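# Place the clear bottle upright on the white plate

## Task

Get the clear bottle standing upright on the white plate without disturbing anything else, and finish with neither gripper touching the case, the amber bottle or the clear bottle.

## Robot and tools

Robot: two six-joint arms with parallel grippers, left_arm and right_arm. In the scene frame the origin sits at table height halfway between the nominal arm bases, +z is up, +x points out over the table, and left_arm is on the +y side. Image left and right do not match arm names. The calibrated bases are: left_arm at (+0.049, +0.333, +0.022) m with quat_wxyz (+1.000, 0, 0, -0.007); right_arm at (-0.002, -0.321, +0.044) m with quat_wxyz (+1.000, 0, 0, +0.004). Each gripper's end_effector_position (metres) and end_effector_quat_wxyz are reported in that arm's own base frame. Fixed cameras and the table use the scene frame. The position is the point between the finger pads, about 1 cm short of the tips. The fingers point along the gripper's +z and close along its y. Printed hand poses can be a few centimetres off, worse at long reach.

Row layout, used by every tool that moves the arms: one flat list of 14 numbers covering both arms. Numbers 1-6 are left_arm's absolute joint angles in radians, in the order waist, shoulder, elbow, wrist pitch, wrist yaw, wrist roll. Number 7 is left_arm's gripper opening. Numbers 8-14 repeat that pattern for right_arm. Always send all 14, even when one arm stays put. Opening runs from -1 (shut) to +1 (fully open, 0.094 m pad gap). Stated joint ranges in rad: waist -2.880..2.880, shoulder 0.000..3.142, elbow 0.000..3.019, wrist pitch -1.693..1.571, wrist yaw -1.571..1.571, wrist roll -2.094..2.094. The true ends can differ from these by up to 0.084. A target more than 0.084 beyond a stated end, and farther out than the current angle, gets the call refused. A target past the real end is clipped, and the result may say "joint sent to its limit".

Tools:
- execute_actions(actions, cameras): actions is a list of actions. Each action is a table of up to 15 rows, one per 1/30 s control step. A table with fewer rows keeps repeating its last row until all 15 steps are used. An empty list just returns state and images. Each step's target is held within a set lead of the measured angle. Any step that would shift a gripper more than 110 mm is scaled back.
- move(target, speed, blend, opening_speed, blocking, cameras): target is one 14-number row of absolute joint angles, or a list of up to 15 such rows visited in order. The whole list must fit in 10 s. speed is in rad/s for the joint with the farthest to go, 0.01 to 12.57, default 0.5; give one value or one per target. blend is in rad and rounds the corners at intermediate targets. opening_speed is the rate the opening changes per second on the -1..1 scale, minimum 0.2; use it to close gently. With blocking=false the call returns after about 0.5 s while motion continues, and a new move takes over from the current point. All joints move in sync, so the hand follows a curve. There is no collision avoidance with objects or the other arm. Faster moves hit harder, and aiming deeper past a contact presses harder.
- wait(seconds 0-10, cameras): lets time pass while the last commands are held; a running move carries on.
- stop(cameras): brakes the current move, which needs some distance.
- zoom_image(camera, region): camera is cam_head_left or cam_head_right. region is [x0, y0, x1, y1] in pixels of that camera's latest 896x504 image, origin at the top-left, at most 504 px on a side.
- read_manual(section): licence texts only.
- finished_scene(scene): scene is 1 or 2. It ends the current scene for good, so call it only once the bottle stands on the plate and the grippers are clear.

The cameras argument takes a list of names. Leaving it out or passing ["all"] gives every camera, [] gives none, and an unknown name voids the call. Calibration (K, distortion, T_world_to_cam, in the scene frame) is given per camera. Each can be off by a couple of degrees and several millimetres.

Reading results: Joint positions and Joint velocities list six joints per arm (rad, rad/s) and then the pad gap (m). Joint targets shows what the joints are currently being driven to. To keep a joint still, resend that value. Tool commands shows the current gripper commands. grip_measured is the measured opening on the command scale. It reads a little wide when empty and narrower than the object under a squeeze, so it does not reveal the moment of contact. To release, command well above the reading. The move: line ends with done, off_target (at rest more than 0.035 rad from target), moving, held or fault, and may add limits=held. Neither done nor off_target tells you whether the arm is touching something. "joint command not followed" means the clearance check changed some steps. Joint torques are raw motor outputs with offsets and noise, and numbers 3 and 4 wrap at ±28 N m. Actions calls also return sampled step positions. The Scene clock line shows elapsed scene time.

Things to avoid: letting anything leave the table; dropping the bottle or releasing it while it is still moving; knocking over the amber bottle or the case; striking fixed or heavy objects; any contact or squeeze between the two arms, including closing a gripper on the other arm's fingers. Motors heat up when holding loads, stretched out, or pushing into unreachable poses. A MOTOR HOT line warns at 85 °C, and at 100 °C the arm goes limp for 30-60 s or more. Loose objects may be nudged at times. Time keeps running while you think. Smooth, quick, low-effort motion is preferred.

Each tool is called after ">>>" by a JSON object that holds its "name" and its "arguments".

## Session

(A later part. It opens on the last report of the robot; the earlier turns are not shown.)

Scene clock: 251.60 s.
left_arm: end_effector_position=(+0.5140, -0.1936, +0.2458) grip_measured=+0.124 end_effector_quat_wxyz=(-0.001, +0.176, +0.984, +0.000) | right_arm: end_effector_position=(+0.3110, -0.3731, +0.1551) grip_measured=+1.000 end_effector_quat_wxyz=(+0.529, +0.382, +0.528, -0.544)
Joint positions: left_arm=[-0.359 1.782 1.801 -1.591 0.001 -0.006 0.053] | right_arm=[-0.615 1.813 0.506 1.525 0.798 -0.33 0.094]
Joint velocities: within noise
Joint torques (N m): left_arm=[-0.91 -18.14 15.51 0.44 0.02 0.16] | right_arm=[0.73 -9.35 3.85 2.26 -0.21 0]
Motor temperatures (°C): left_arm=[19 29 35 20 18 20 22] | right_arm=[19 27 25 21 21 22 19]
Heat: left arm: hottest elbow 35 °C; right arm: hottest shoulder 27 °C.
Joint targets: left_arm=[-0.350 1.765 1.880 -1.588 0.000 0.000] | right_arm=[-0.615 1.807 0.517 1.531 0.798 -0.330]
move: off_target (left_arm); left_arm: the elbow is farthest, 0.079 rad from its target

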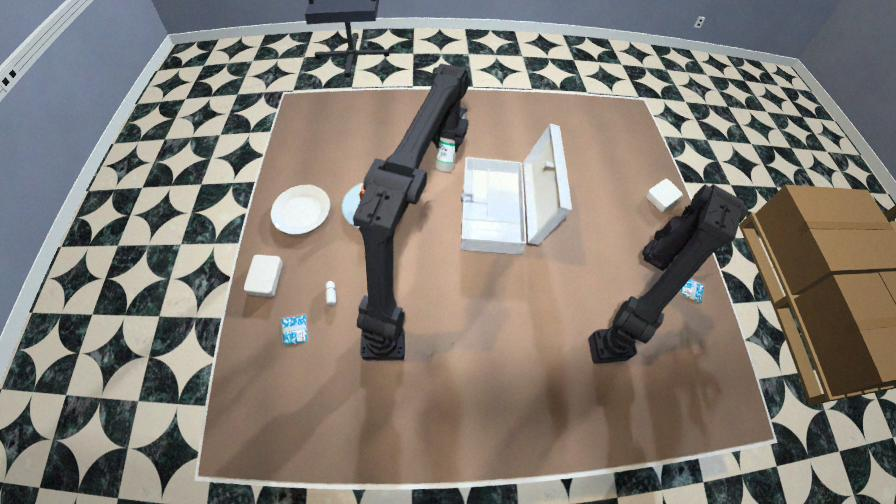

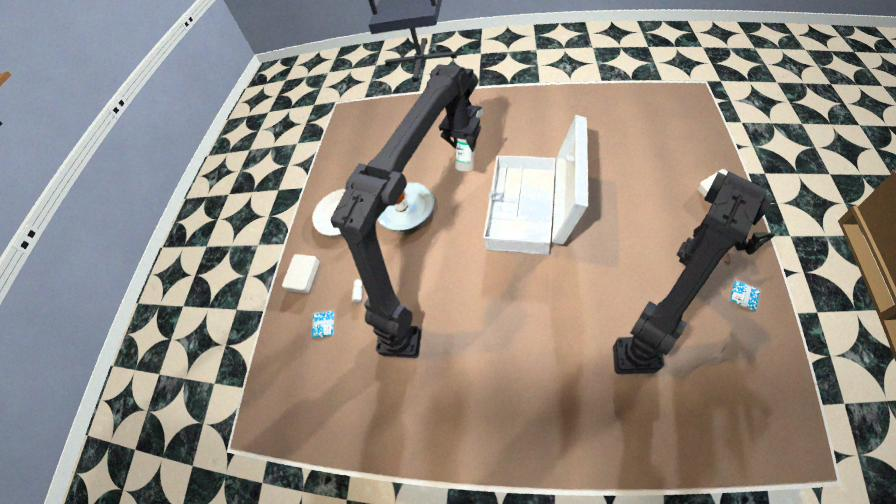

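>>> {"name": "move", "arguments": {"target": [[0.575,1.70,1.70,-1.33,0,0,-0.5,-0.615,1.807,0.517,1.531,0.798,-0.33,1],[0.58,1.707,1.475,-1.067,0,0,-0.5,-0.615,1.807,0.517,1.531,0.798,-0.33,1]], "speed": [0.6,0.3], "blend": [0.04,0]}}

>>> {"name": "zoom_image", "arguments": {"camera": "cam_head_left", "region": [240, 120, 380, 260]}}

>>> {"name": "zoom_image", "arguments": {"camera": "cam_head_right", "region": [270, 120, 410, 260]}}

Scene clock: 299.83 s.
left_arm: end_effector_position=(+0.4803, +0.3174, +0.1468) grip_measured=+0.124 end_effector_quat_wxyz=(+0.103, -0.289, +0.951, +0.031) | right_arm: end_effector_position=(+0.3110, -0.3731, +0.1551) grip_measured=+1.000 end_effector_quat_wxyz=(+0.529, +0.382, +0.528, -0.544)
Joint positions: left_arm=[0.585 1.746 1.474 -1.083 -0.001 -0.006 0.053] | right_arm=[-0.615 1.813 0.506 1.525 0.798 -0.33 0.094]
Joint velocities: within noise
Joint torques (N m): left_arm=[-2.26 -19.43 8.95 1.31 0.03 0.14] | right_arm=[0.21 -9.52 3.73 2.43 -0.2 -0.05]
Motor temperatures (°C): left_arm=[19 30 38 20 18 20 22] | right_arm=[19 27 24 21 21 22 19]
Heat: left arm: hottest elbow 38 °C; right arm: hottest shoulder 27 °C.
Joint targets: left_arm=[0.580 1.707 1.475 -1.067 0.000 0.000] | right_arm=[-0.615 1.807 0.517 1.531 0.798 -0.330]
move: off_target (left_arm); left_arm: the shoulder is farthest, 0.039 rad from its target

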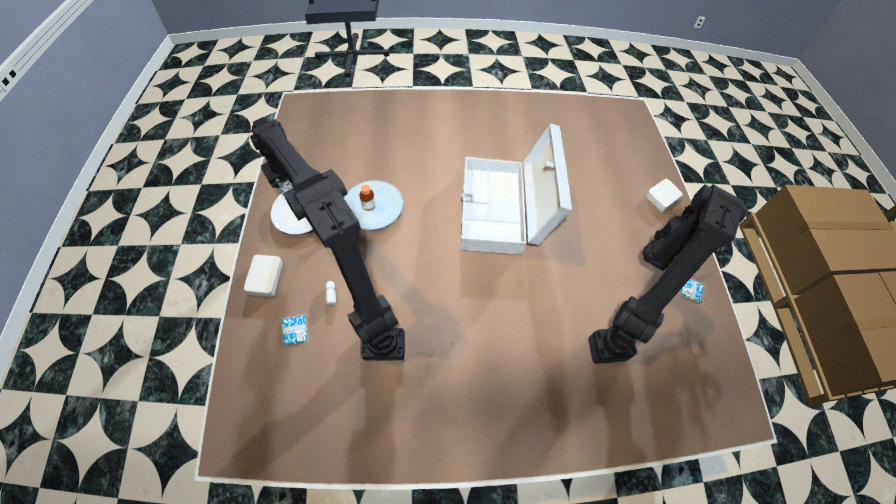

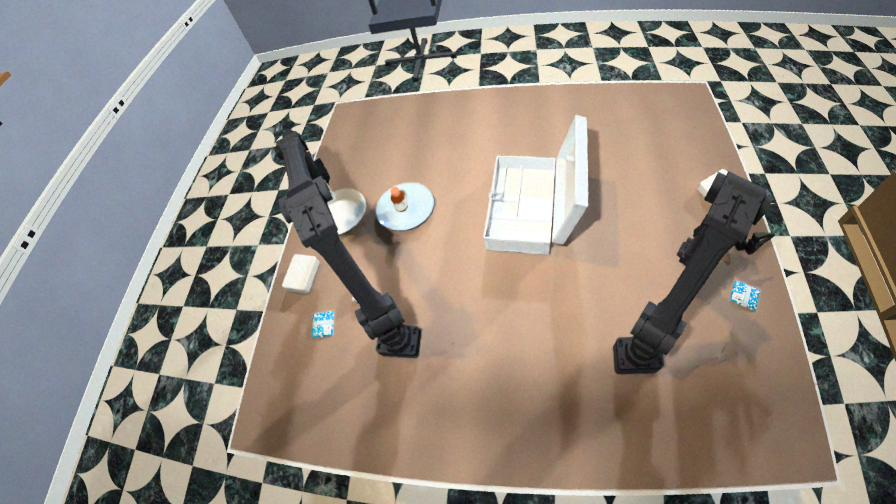

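Scaled by 3.600.

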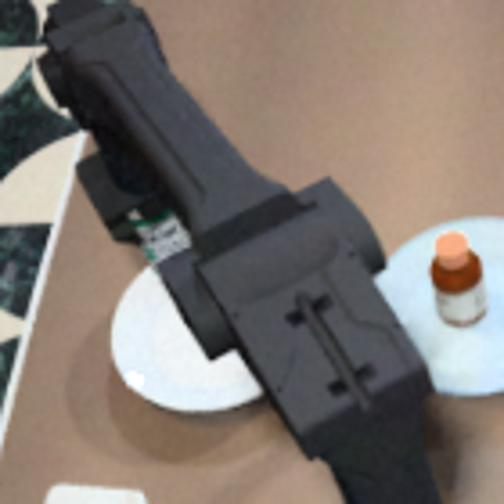

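Scaled by 3.600.

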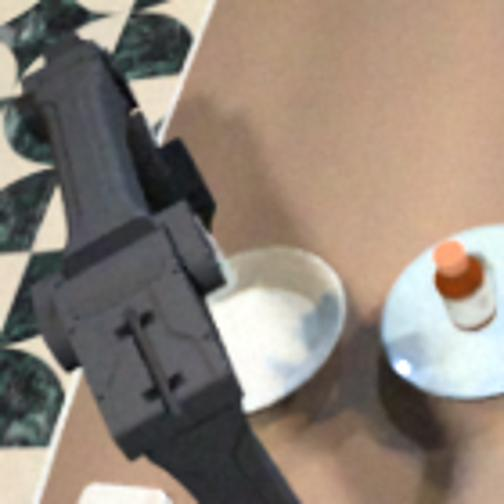

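>>> {"name": "move", "arguments": {"target": [0.56,1.735,1.375,-0.963,0,0,-0.5,-0.615,1.807,0.517,1.531,0.798,-0.33,1], "speed": 0.2}}

>>> {"name": "zoom_image", "arguments": {"camera": "cam_head_right", "region": [280, 140, 400, 260]}}

>>> {"name": "zoom_image", "arguments": {"camera": "cam_head_left", "region": [240, 140, 360, 260]}}

Scene clock: 312.20 s.
left_arm: end_effector_position=(+0.4739, +0.3072, +0.1109) grip_measured=+0.124 end_effector_quat_wxyz=(+0.105, -0.285, +0.952, +0.031) | right_arm: end_effector_position=(+0.3110, -0.3731, +0.1551) grip_measured=+1.000 end_effector_quat_wxyz=(+0.529, +0.382, +0.528, -0.544)
Joint positions: left_arm=[0.576 1.746 1.375 -0.979 -0.001 -0.006 0.053] | right_arm=[-0.615 1.813 0.506 1.525 0.798 -0.33 0.094]
Joint velocities: within noise
Joint torques (N m): left_arm=[-3.37 -16.5 8.81 1.26 0.07 0.17] | right_arm=[0.03 -9.82 3.7 2.1 -0.24 -0.03]
Motor temperatures (°C): left_arm=[19 31 36 20 18 20 22] | right_arm=[19 27 24 21 21 22 19]
Heat: left arm: hottest elbow 36 °C; right arm: hottest shoulder 27 °C.
Joint targets: left_arm=[0.560 1.735 1.375 -0.963 0.000 0.000] | right_arm=[-0.615 1.807 0.517 1.531 0.798 -0.330]
move: done

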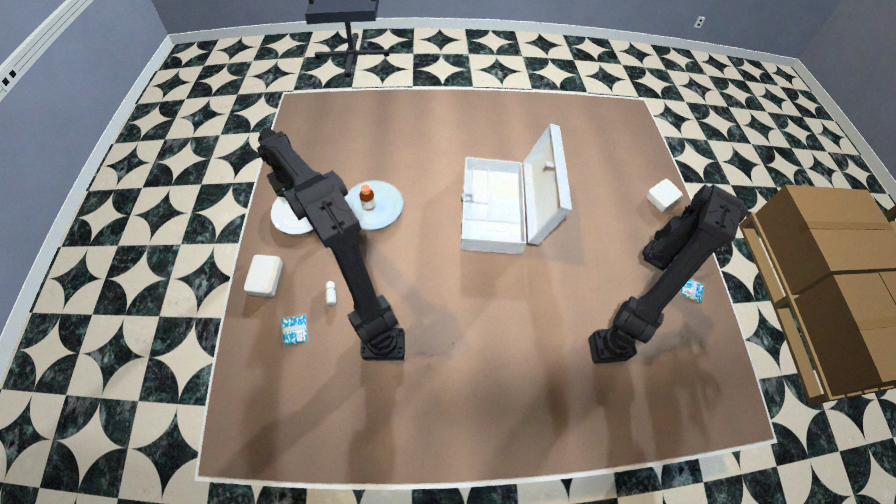

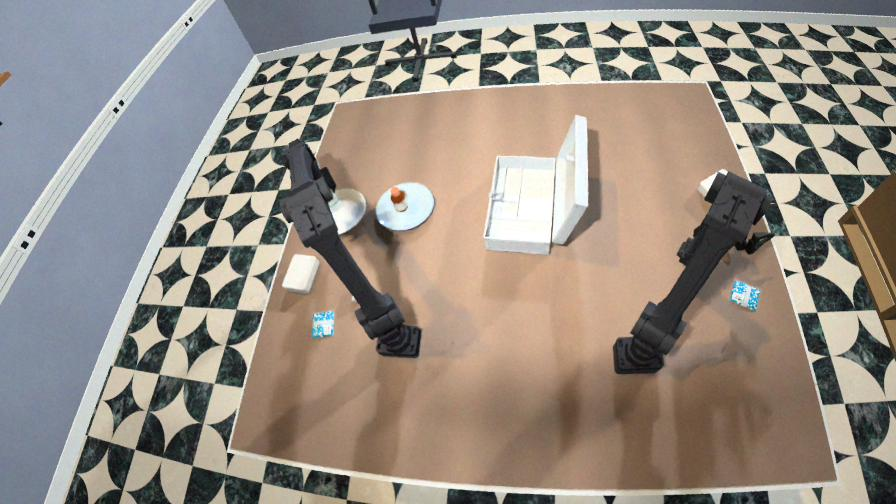

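Scaled by 4.200.

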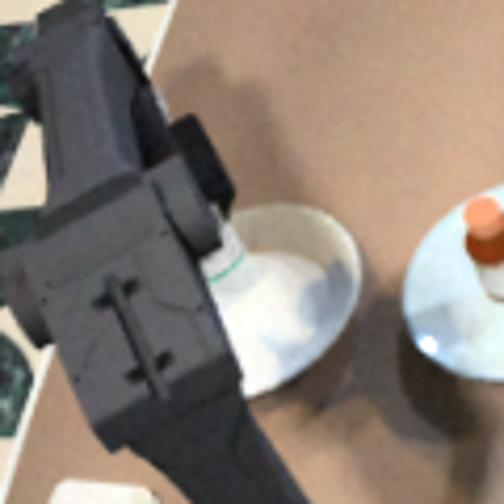

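Scaled by 4.200.

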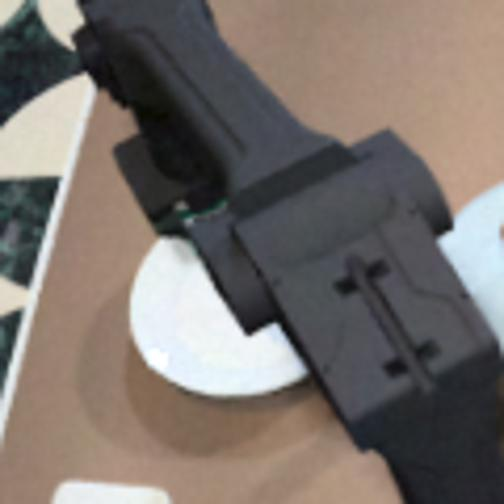

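>>> {"name": "move", "arguments": {"target": [0.557,1.742,1.345,-0.925,0,0,-0.5,-0.615,1.807,0.517,1.531,0.798,-0.33,1], "speed": 0.12, "cameras": []}}

>>> {"name": "move", "arguments": {"target": [0.557,1.744,1.337,-0.915,0,0,-0.5,-0.615,1.807,0.517,1.531,0.798,-0.33,1], "speed": 0.05, "cameras": []}}

>>> {"name": "move", "arguments": {"target": [0.557,1.746,1.329,-0.905,0,0,-0.5,-0.615,1.807,0.517,1.531,0.798,-0.33,1], "speed": 0.05}}

>>> {"name": "zoom_image", "arguments": {"camera": "cam_head_right", "region": [300, 160, 380, 240]}}

Scene clock: 326.67 s.
left_arm: end_effector_position=(+0.4728, +0.3052, +0.1012) grip_measured=+0.124 end_effector_quat_wxyz=(+0.110, -0.284, +0.952, +0.032) | right_arm: end_effector_position=(+0.3110, -0.3731, +0.1551) grip_measured=+1.000 end_effector_quat_wxyz=(+0.529, +0.382, +0.528, -0.544)
Joint positions: left_arm=[0.574 1.746 1.346 -0.942 -0.001 -0.006 0.053] | right_arm=[-0.615 1.813 0.506 1.525 0.798 -0.33 0.094]
Joint velocities: within noise
Joint torques (N m): left_arm=[-3.19 -15.5 8.7 1.22 0.03 0.19] | right_arm=[1.14 -8.23 3.79 2.37 -0.3 0]
Motor temperatures (°C): left_arm=[19 31 35 20 18 20 22] | right_arm=[19 27 24 21 21 22 19]
Heat: left arm: hottest elbow 35 °C; right arm: hottest shoulder 27 °C.
Joint targets: left_arm=[0.557 1.742 1.345 -0.925 0.000 0.000] | right_arm=[-0.615 1.807 0.517 1.531 0.798 -0.330]
move: done
No camera images: "cameras" was empty.

Scene clock: 327.50 s.
left_arm: end_effector_position=(+0.4720, +0.3047, +0.0983) grip_measured=+0.124 end_effector_quat_wxyz=(+0.110, -0.284, +0.952, +0.032) | right_arm: end_effector_position=(+0.3110, -0.3731, +0.1551) grip_measured=+1.000 end_effector_quat_wxyz=(+0.529, +0.382, +0.528, -0.544)
Joint positions: left_arm=[0.574 1.746 1.337 -0.932 -0.001 -0.006 0.053] | right_arm=[-0.615 1.813 0.506 1.525 0.798 -0.33 0.094]
Joint velocities: within noise
Joint torques (N m): left_arm=[-2.61 -15.91 8.58 1.25 0.02 0.14] | right_arm=[0.97 -9.29 3.86 2.36 -0.2 -0.05]
Motor temperatures (°C): left_arm=[19 31 35 20 18 20 22] | right_arm=[19 27 24 21 21 22 19]
Heat: left arm: hottest elbow 35 °C; right arm: hottest shoulder 27 °C.
Joint targets: left_arm=[0.557 1.744 1.337 -0.915 0.000 0.000] | right_arm=[-0.615 1.807 0.517 1.531 0.798 -0.330]
move: done
No camera images: "cameras" was empty.

Scene clock: 328.33 s.
left_arm: end_effector_position=(+0.4714, +0.3043, +0.0956) grip_measured=+0.124 end_effector_quat_wxyz=(+0.111, -0.284, +0.952, +0.033) | right_arm: end_effector_position=(+0.3110, -0.3731, +0.1551) grip_measured=+1.000 end_effector_quat_wxyz=(+0.529, +0.382, +0.528, -0.544)
Joint positions: left_arm=[0.574 1.746 1.329 -0.922 -0.001 -0.006 0.053] | right_arm=[-0.615 1.813 0.506 1.525 0.798 -0.33 0.094]
Joint velocities: within noise
Joint torques (N m): left_arm=[-3.02 -15.56 8.62 1.31 0 0.15] | right_arm=[0.97 -8.7 3.85 2.04 -0.16 -0.01]
Motor temperatures (°C): left_arm=[19 31 34 20 18 20 22] | right_arm=[19 27 24 21 21 22 19]
Heat: left arm: hottest elbow 34 °C; right arm: hottest shoulder 27 °C.
Joint targets: left_arm=[0.557 1.746 1.329 -0.905 0.000 0.000] | right_arm=[-0.615 1.807 0.517 1.531 0.798 -0.330]
move: done

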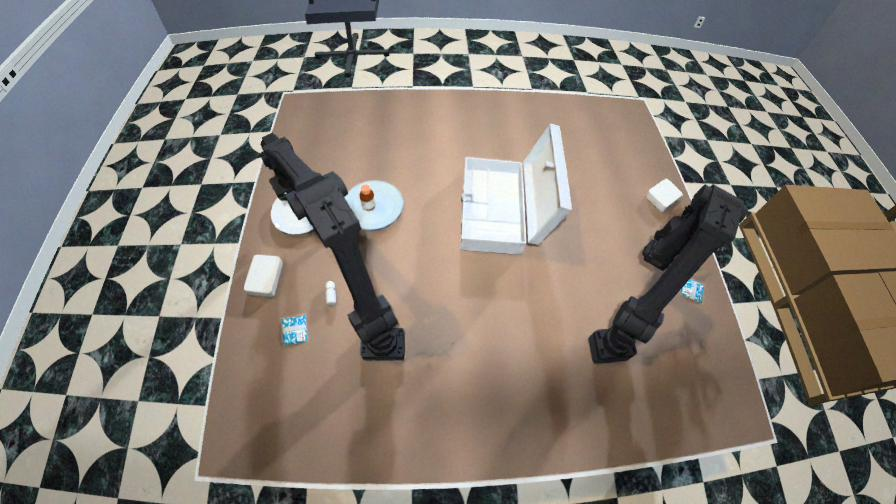

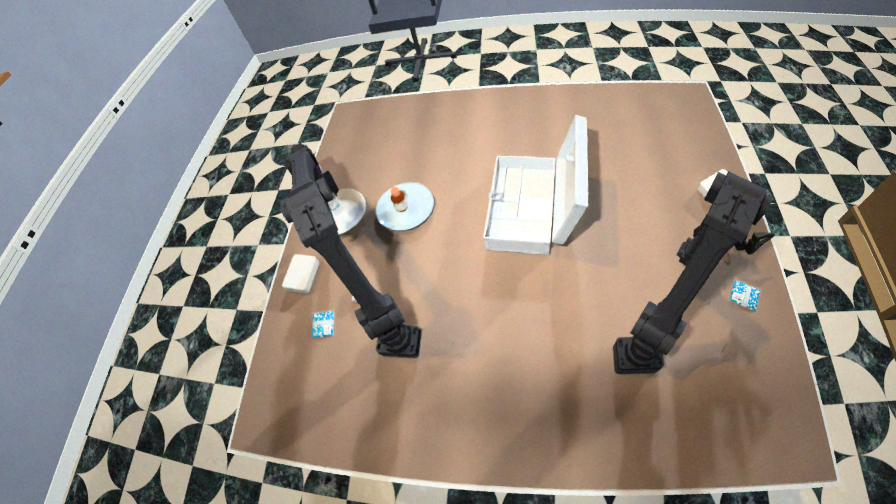

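Scaled by 6.300.

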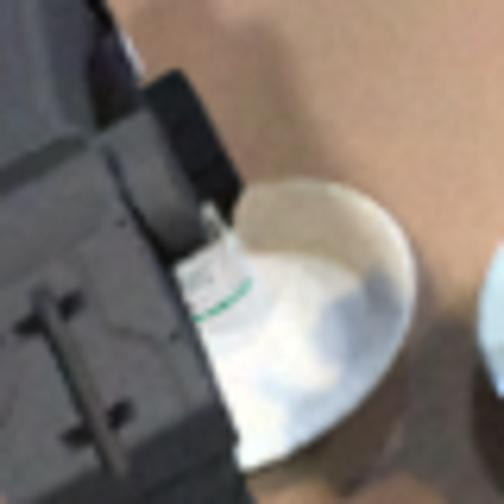

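>>> {"name": "move", "arguments": {"target": [0.557,1.748,1.320,-0.894,0,0,-0.5,-0.615,1.807,0.517,1.531,0.798,-0.33,1], "speed": 0.05, "cameras": []}}

>>> {"name": "move", "arguments": {"target": [0.557,1.750,1.312,-0.884,0,0,-0.5,-0.615,1.807,0.517,1.531,0.798,-0.33,1], "speed": 0.05, "cameras": []}}

>>> {"name": "move", "arguments": {"target": [0.557,1.752,1.304,-0.874,0,0,-0.5,-0.615,1.807,0.517,1.531,0.798,-0.33,1], "speed": 0.05}}

>>> {"name": "zoom_image", "arguments": {"camera": "cam_head_right", "region": [300, 160, 380, 240]}}

Scene clock: 343.13 s.
left_arm: end_effector_position=(+0.4706, +0.3038, +0.0923) grip_measured=+0.124 end_effector_quat_wxyz=(+0.112, -0.284, +0.952, +0.033) | right_arm: end_effector_position=(+0.3110, -0.3731, +0.1551) grip_measured=+1.000 end_effector_quat_wxyz=(+0.529, +0.382, +0.528, -0.544)
Joint positions: left_arm=[0.574 1.747 1.32 -0.911 -0.001 -0.006 0.053] | right_arm=[-0.615 1.813 0.506 1.525 0.798 -0.33 0.094]
Joint velocities: within noise
Joint torques (N m): left_arm=[-2.96 -15.44 8.61 1.25 0.01 0.16] | right_arm=[1.32 -8.64 3.7 2.21 -0.21 -0.09]
Motor temperatures (°C): left_arm=[19 31 33 20 18 20 22] | right_arm=[19 27 24 21 21 22 19]
Heat: left arm: hottest elbow 33 °C; right arm: hottest shoulder 27 °C.
Joint targets: left_arm=[0.557 1.748 1.320 -0.894 0.000 0.000] | right_arm=[-0.615 1.807 0.517 1.531 0.798 -0.330]
move: done
No camera images: "cameras" was empty.

Scene clock: 343.93 s.
left_arm: end_effector_position=(+0.4698, +0.3033, +0.0886) grip_measured=+0.124 end_effector_quat_wxyz=(+0.112, -0.284, +0.952, +0.033) | right_arm: end_effector_position=(+0.3110, -0.3731, +0.1551) grip_measured=+1.000 end_effector_quat_wxyz=(+0.529, +0.382, +0.528, -0.544)
Joint positions: left_arm=[0.574 1.749 1.312 -0.901 -0.001 -0.006 0.053] | right_arm=[-0.615 1.813 0.506 1.525 0.798 -0.33 0.094]
Joint velocities: within noise
Joint torques (N m): left_arm=[-3.31 -15.21 8.51 1.33 0.03 0.15] | right_arm=[1.55 -9.47 3.69 2.22 -0.19 -0.06]
Motor temperatures (°C): left_arm=[19 31 33 20 18 20 22] | right_arm=[19 27 24 21 21 22 19]
Heat: left arm: hottest elbow 33 °C; right arm: hottest shoulder 27 °C.
Joint targets: left_arm=[0.557 1.750 1.312 -0.884 0.000 0.000] | right_arm=[-0.615 1.807 0.517 1.531 0.798 -0.330]
move: done
No camera images: "cameras" was empty.

Scene clock: 344.73 s.
left_arm: end_effector_position=(+0.4690, +0.3028, +0.0847) grip_measured=+0.124 end_effector_quat_wxyz=(+0.112, -0.284, +0.952, +0.033) | right_arm: end_effector_position=(+0.3110, -0.3731, +0.1551) grip_measured=+1.000 end_effector_quat_wxyz=(+0.529, +0.382, +0.528, -0.544)
Joint positions: left_arm=[0.574 1.751 1.304 -0.891 -0.001 -0.006 0.053] | right_arm=[-0.615 1.813 0.506 1.525 0.798 -0.33 0.094]
Joint velocities: within noise
Joint torques (N m): left_arm=[-2.96 -15.38 8.47 1.24 0.02 0.19] | right_arm=[2.08 -9.05 3.95 2.18 -0.28 -0.04]
Motor temperatures (°C): left_arm=[19 31 33 20 18 20 22] | right_arm=[19 27 24 21 21 22 19]
Heat: left arm: hottest elbow 33 °C; right arm: hottest shoulder 27 °C.
Joint targets: left_arm=[0.557 1.752 1.304 -0.874 0.000 0.000] | right_arm=[-0.615 1.807 0.517 1.531 0.798 -0.330]
move: done

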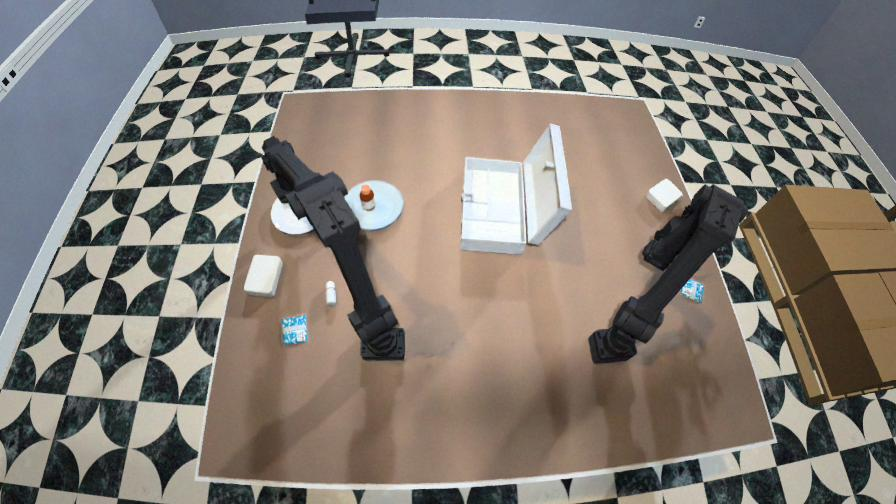

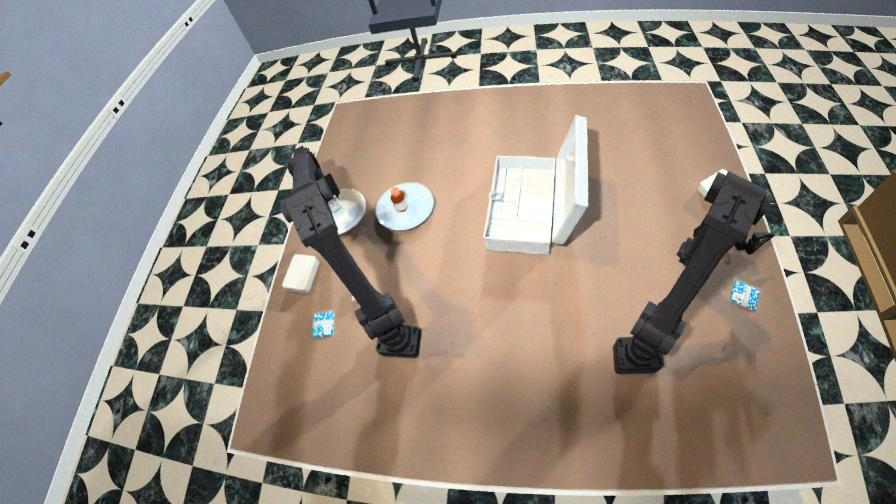

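Scaled by 6.300.

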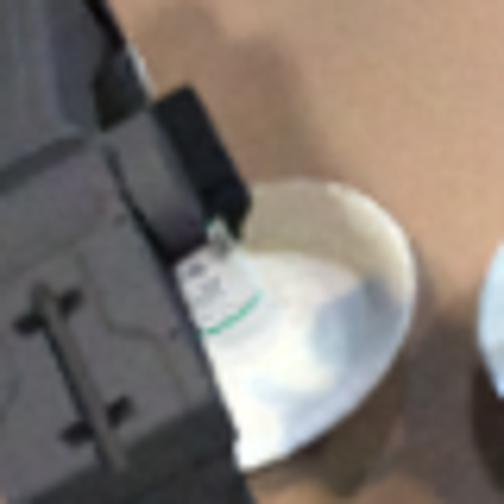

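>>> {"name": "move", "arguments": {"target": [0.557,1.754,1.298,-0.866,0,0,-0.5,-0.615,1.807,0.517,1.531,0.798,-0.33,1], "speed": 0.05, "cameras": []}}

>>> {"name": "move", "arguments": {"target": [0.557,1.757,1.292,-0.857,0,0,-0.5,-0.615,1.807,0.517,1.531,0.798,-0.33,1], "speed": 0.05, "cameras": []}}

>>> {"name": "move", "arguments": {"target": [0.557,1.760,1.286,-0.848,0,0,-0.5,-0.615,1.807,0.517,1.531,0.798,-0.33,1], "speed": 0.05}}

>>> {"name": "zoom_image", "arguments": {"camera": "cam_head_right", "region": [300, 160, 380, 240]}}

Scene clock: 360.03 s.
left_arm: end_effector_position=(+0.4686, +0.3025, +0.0817) grip_measured=+0.124 end_effector_quat_wxyz=(+0.112, -0.284, +0.952, +0.033) | right_arm: end_effector_position=(+0.3110, -0.3731, +0.1551) grip_measured=+1.000 end_effector_quat_wxyz=(+0.529, +0.382, +0.528, -0.544)
Joint positions: left_arm=[0.574 1.753 1.298 -0.883 -0.001 -0.006 0.053] | right_arm=[-0.615 1.813 0.506 1.525 0.798 -0.33 0.094]
Joint velocities: within noise
Joint torques (N m): left_arm=[-2.9 -15.15 8.46 1.25 0.02 0.16] | right_arm=[1.38 -8.88 3.37 2.26 -0.24 -0.08]
Motor temperatures (°C): left_arm=[19 31 32 20 18 20 22] | right_arm=[19 27 24 21 21 22 19]
Heat: left arm: hottest elbow 32 °C; right arm: hottest shoulder 27 °C.
Joint targets: left_arm=[0.557 1.754 1.298 -0.866 0.000 0.000] | right_arm=[-0.615 1.807 0.517 1.531 0.798 -0.330]
move: done
No camera images: "cameras" was empty.

Scene clock: 360.93 s.
left_arm: end_effector_position=(+0.4682, +0.3023, +0.0783) grip_measured=+0.124 end_effector_quat_wxyz=(+0.112, -0.284, +0.952, +0.033) | right_arm: end_effector_position=(+0.3110, -0.3731, +0.1551) grip_measured=+1.000 end_effector_quat_wxyz=(+0.529, +0.382, +0.528, -0.544)
Joint positions: left_arm=[0.574 1.755 1.292 -0.874 -0.001 -0.006 0.053] | right_arm=[-0.615 1.813 0.506 1.525 0.798 -0.33 0.094]
Joint velocities: within noise
Joint torques (N m): left_arm=[-3.14 -15.44 8.36 1.21 0.03 0.13] | right_arm=[1.61 -8.76 3.82 2.19 -0.26 -0.03]
Motor temperatures (°C): left_arm=[19 31 32 20 18 20 22] | right_arm=[19 27 24 21 21 22 19]
Heat: left arm: hottest elbow 32 °C; right arm: hottest shoulder 27 °C.
Joint targets: left_arm=[0.557 1.757 1.292 -0.857 0.000 0.000] | right_arm=[-0.615 1.807 0.517 1.531 0.798 -0.330]
move: done
No camera images: "cameras" was empty.

Scene clock: 361.83 s.
left_arm: end_effector_position=(+0.4679, +0.3021, +0.0749) grip_measured=+0.124 end_effector_quat_wxyz=(+0.112, -0.284, +0.952, +0.033) | right_arm: end_effector_position=(+0.3110, -0.3731, +0.1551) grip_measured=+1.000 end_effector_quat_wxyz=(+0.529, +0.382, +0.528, -0.544)
Joint positions: left_arm=[0.574 1.759 1.287 -0.865 -0.001 -0.006 0.053] | right_arm=[-0.615 1.813 0.506 1.525 0.798 -0.33 0.094]
Joint velocities: within noise
Joint torques (N m): left_arm=[-3.25 -15.56 8.43 1.31 0.01 0.16] | right_arm=[0.26 -9.29 3.84 2.14 -0.2 0.02]
Motor temperatures (°C): left_arm=[19 31 32 20 18 20 22] | right_arm=[19 27 24 21 21 22 19]
Heat: left arm: hottest elbow 32 °C; right arm: hottest shoulder 27 °C.
Joint targets: left_arm=[0.557 1.760 1.286 -0.848 0.000 0.000] | right_arm=[-0.615 1.807 0.517 1.531 0.798 -0.330]
move: done

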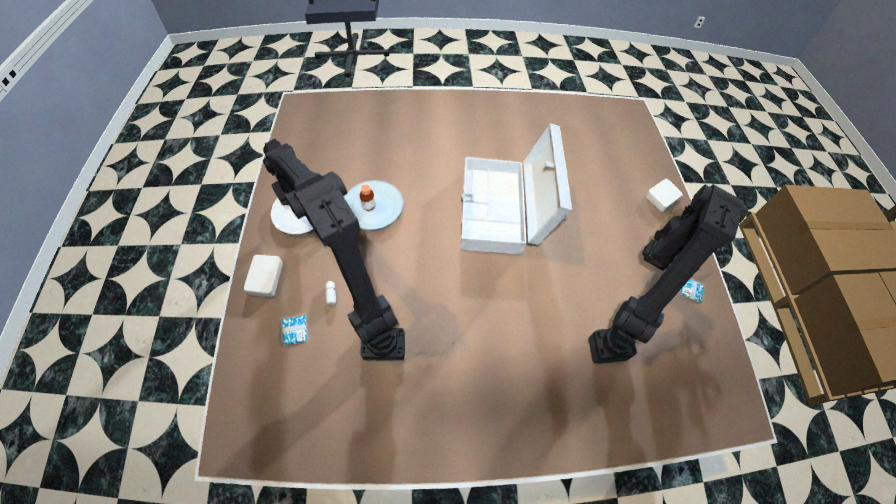

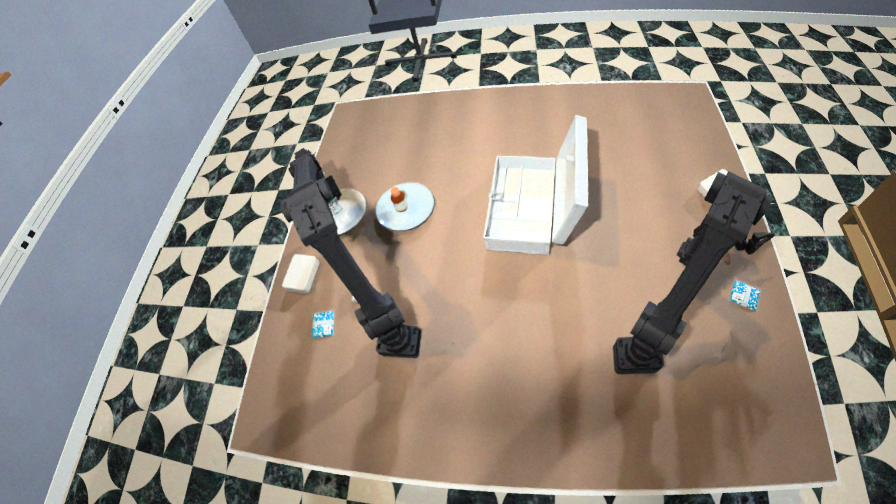

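Scaled by 6.300.

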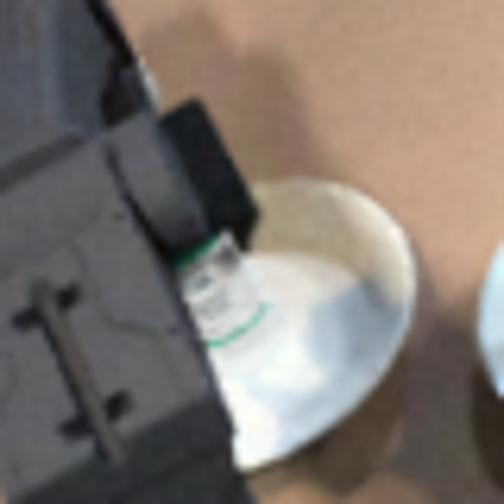

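>>> {"name": "move", "arguments": {"target": [0.557,1.763,1.280,-0.839,0,0,-0.5,-0.615,1.807,0.517,1.531,0.798,-0.33,1], "speed": 0.05, "cameras": []}}

>>> {"name": "move", "arguments": {"target": [0.557,1.767,1.275,-0.830,0,0,-0.5,-0.615,1.807,0.517,1.531,0.798,-0.33,1], "speed": 0.05, "cameras": []}}

>>> {"name": "move", "arguments": {"target": [0.557,1.771,1.270,-0.821,0,0,-0.5,-0.615,1.807,0.517,1.531,0.798,-0.33,1], "speed": 0.05}}

>>> {"name": "zoom_image", "arguments": {"camera": "cam_head_right", "region": [300, 160, 380, 240]}}

Scene clock: 385.53 s.
left_arm: end_effector_position=(+0.4674, +0.3018, +0.0714) grip_measured=+0.124 end_effector_quat_wxyz=(+0.112, -0.284, +0.952, +0.033) | right_arm: end_effector_position=(+0.3110, -0.3731, +0.1551) grip_measured=+1.000 end_effector_quat_wxyz=(+0.529, +0.382, +0.528, -0.544)
Joint positions: left_arm=[0.574 1.762 1.28 -0.856 -0.001 -0.006 0.053] | right_arm=[-0.615 1.813 0.506 1.525 0.798 -0.33 0.094]
Joint velocities: within noise
Joint torques (N m): left_arm=[-2.78 -15.74 8.43 1.18 0.03 0.15] | right_arm=[0.85 -9.23 3.85 2.35 -0.27 -0.06]
Motor temperatures (°C): left_arm=[19 29 30 20 18 20 22] | right_arm=[19 27 24 21 21 22 19]
Heat: left arm: hottest elbow 30 °C; right arm: hottest shoulder 27 °C.
Joint targets: left_arm=[0.557 1.763 1.280 -0.839 0.000 0.000] | right_arm=[-0.615 1.807 0.517 1.531 0.798 -0.330]
move: done
No camera images: "cameras" was empty.

Scene clock: 386.27 s.
left_arm: end_effector_position=(+0.4690, +0.3028, +0.0702) grip_measured=+0.124 end_effector_quat_wxyz=(+0.114, -0.284, +0.951, +0.034) | right_arm: end_effector_position=(+0.3110, -0.3731, +0.1551) grip_measured=+1.000 end_effector_quat_wxyz=(+0.529, +0.382, +0.528, -0.544)
Joint positions: left_arm=[0.574 1.765 1.28 -0.847 -0.001 -0.006 0.053] | right_arm=[-0.615 1.813 0.506 1.525 0.798 -0.33 0.094]
Joint velocities: within noise
Joint torques (N m): left_arm=[-3.37 -14.97 8.03 1.31 0.01 0.18] | right_arm=[1.49 -9.11 4.03 2.26 -0.23 -0.07]
Motor temperatures (°C): left_arm=[19 29 30 20 18 20 22] | right_arm=[19 27 24 21 21 22 19]
Heat: left arm: hottest elbow 30 °C; right arm: hottest shoulder 27 °C.
Joint targets: left_arm=[0.557 1.767 1.275 -0.830 0.000 0.000] | right_arm=[-0.615 1.807 0.517 1.531 0.798 -0.330]
move: done
No camera images: "cameras" was empty.

Scene clock: 387.03 s.
left_arm: end_effector_position=(+0.4684, +0.3024, +0.0669) grip_measured=+0.124 end_effector_quat_wxyz=(+0.115, -0.284, +0.951, +0.034) | right_arm: end_effector_position=(+0.3110, -0.3731, +0.1551) grip_measured=+1.000 end_effector_quat_wxyz=(+0.529, +0.382, +0.528, -0.544)
Joint positions: left_arm=[0.574 1.767 1.274 -0.838 -0.001 -0.006 0.053] | right_arm=[-0.615 1.813 0.506 1.525 0.798 -0.33 0.094]
Joint velocities: within noise
Joint torques (N m): left_arm=[-2.67 -14.97 7.97 1.31 0.02 0.14] | right_arm=[1.03 -9.29 3.86 2.15 -0.16 -0.08]
Motor temperatures (°C): left_arm=[19 29 30 20 18 20 22] | right_arm=[19 27 24 21 21 22 19]
Heat: left arm: hottest elbow 30 °C; right arm: hottest shoulder 27 °C.
Joint targets: left_arm=[0.557 1.771 1.270 -0.821 0.000 0.000] | right_arm=[-0.615 1.807 0.517 1.531 0.798 -0.330]
move: done

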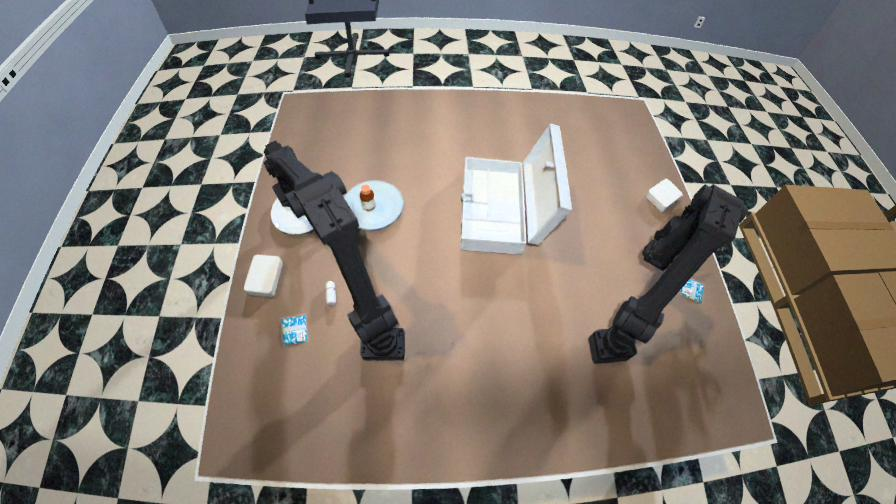

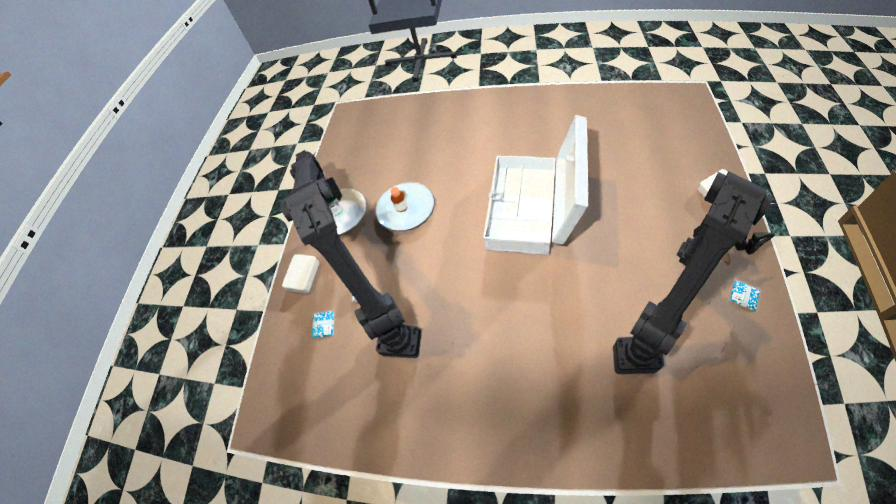

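Scaled by 6.300.

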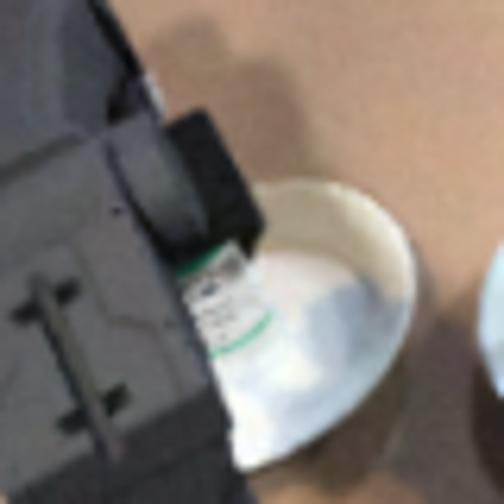

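>>> {"name": "move", "arguments": {"target": [[0.570,1.766,1.275,-0.826,0,0,-0.5,-0.615,1.807,0.517,1.531,0.798,-0.33,1],[0.570,1.766,1.275,-0.826,0,0,0.35,-0.615,1.807,0.517,1.531,0.798,-0.33,1]], "speed": 0.05, "opening_speed": 0.4}}

>>> {"name": "zoom_image", "arguments": {"camera": "cam_head_right", "region": [300, 160, 380, 240]}}

>>> {"name": "zoom_image", "arguments": {"camera": "cam_head_left", "region": [250, 150, 340, 240]}}

Scene clock: 409.83 s.
left_arm: end_effector_position=(+0.4686, +0.3025, +0.0669) grip_measured=+0.346 end_effector_quat_wxyz=(+0.115, -0.284, +0.951, +0.034) | right_arm: end_effector_position=(+0.3110, -0.3731, +0.1551) grip_measured=+1.000 end_effector_quat_wxyz=(+0.529, +0.382, +0.528, -0.544)
Joint positions: left_arm=[0.574 1.767 1.274 -0.837 -0.001 -0.006 0.063] | right_arm=[-0.615 1.813 0.506 1.525 0.798 -0.33 0.094]
Joint velocities: within noise
Joint torques (N m): left_arm=[-2.02 -15.79 8.55 1.01 0.06 0.14] | right_arm=[1.14 -9.88 3.73 2.21 -0.14 -0.05]
Motor temperatures (°C): left_arm=[19 29 30 20 18 20 22] | right_arm=[19 27 24 21 21 22 19]
Heat: left arm: hottest elbow 30 °C; right arm: hottest shoulder 27 °C.
Joint targets: left_arm=[0.570 1.766 1.275 -0.826 0.000 0.000] | right_arm=[-0.615 1.807 0.517 1.531 0.798 -0.330]
move: done

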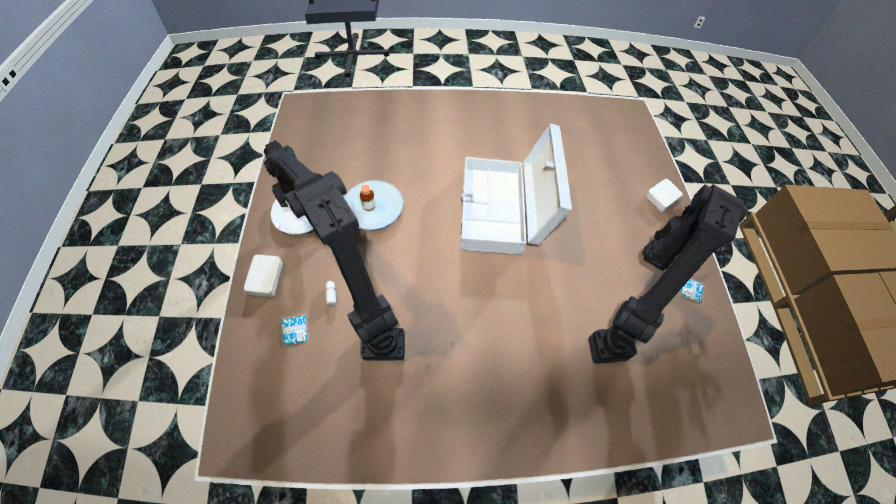

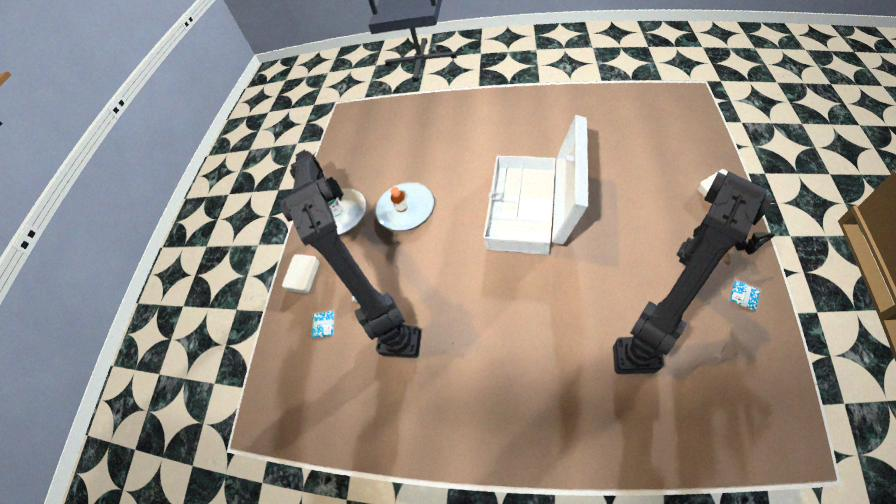

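Scaled by 6.300.

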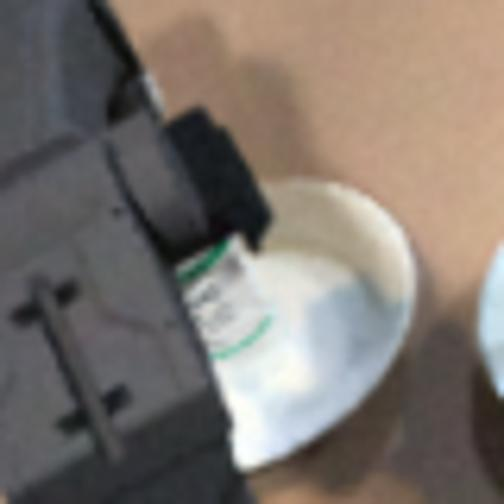

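Scaled by 5.600.

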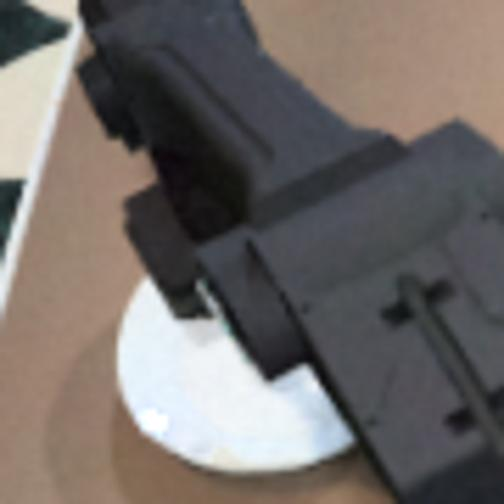

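>>> {"name": "move", "arguments": {"target": [[0.574,1.766,1.275,-0.826,0,0,0.9,-0.615,1.807,0.517,1.531,0.798,-0.33,1],[0.574,1.742,1.375,-0.963,0,0,0.9,-0.615,1.807,0.517,1.531,0.798,-0.33,1],[0.574,1.70,1.52,-1.13,0,0,0.9,-0.615,1.807,0.517,1.531,0.798,-0.33,1],[0.574,1.60,1.78,-1.45,0,0,0.9,-0.615,1.807,0.517,1.531,0.798,-0.33,1],[0.2,1.50,1.75,-1.50,0,0,0.9,-0.615,1.807,0.517,1.531,0.798,-0.33,1]], "speed": [0.1,0.12,0.2,0.3,0.6], "blend": [0,0.01,0.02,0.03,0], "opening_speed": 0.6}}

>>> {"name": "zoom_image", "arguments": {"camera": "cam_head_left", "region": [240, 140, 350, 250]}}

>>> {"name": "zoom_image", "arguments": {"camera": "cam_head_right", "region": [280, 140, 390, 250]}}

Scene clock: 438.77 s.
left_arm: end_effector_position=(+0.4997, +0.1025, +0.3473) grip_measured=+0.897 end_effector_quat_wxyz=(+0.135, -0.103, +0.985, +0.013) | right_arm: end_effector_position=(+0.3110, -0.3731, +0.1551) grip_measured=+1.000 end_effector_quat_wxyz=(+0.529, +0.382, +0.528, -0.544)
Joint positions: left_arm=[0.203 1.516 1.71 -1.493 0 -0.006 0.089] | right_arm=[-0.615 1.813 0.506 1.525 0.798 -0.33 0.094]
Joint velocities: within noise
Joint torques (N m): left_arm=[-1.67 -13.92 12.62 0.4 0 0.14] | right_arm=[1.61 -9.52 4.07 2.11 -0.25 -0.05]
Motor temperatures (°C): left_arm=[19 29 31 20 18 20 21] | right_arm=[19 27 24 21 21 22 19]
Heat: left arm: hottest elbow 31 °C; right arm: hottest shoulder 27 °C.
Joint targets: left_arm=[0.200 1.500 1.750 -1.500 0.000 0.000] | right_arm=[-0.615 1.807 0.517 1.531 0.798 -0.330]
move: off_target (left_arm); left_arm: the elbow is farthest, 0.040 rad from its target

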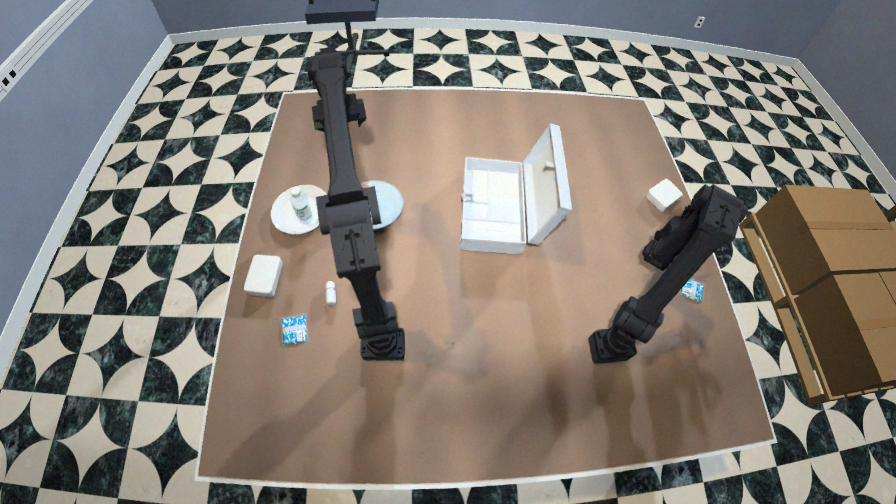

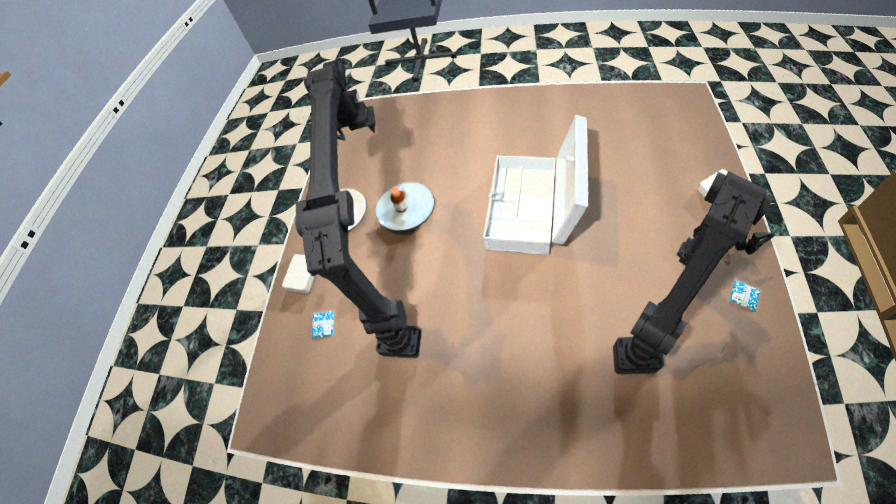

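Scaled by 4.582.

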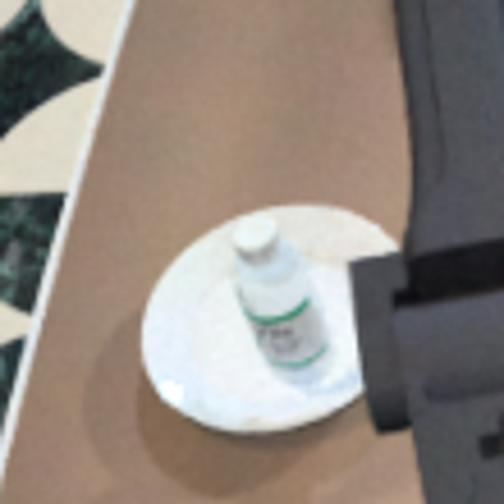

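Scaled by 4.582.

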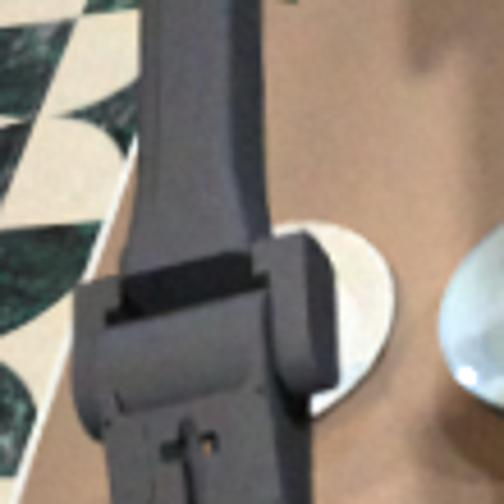

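>>> {"name": "finished_scene", "arguments": {"scene": 2}}

The scene is finished: the task was done.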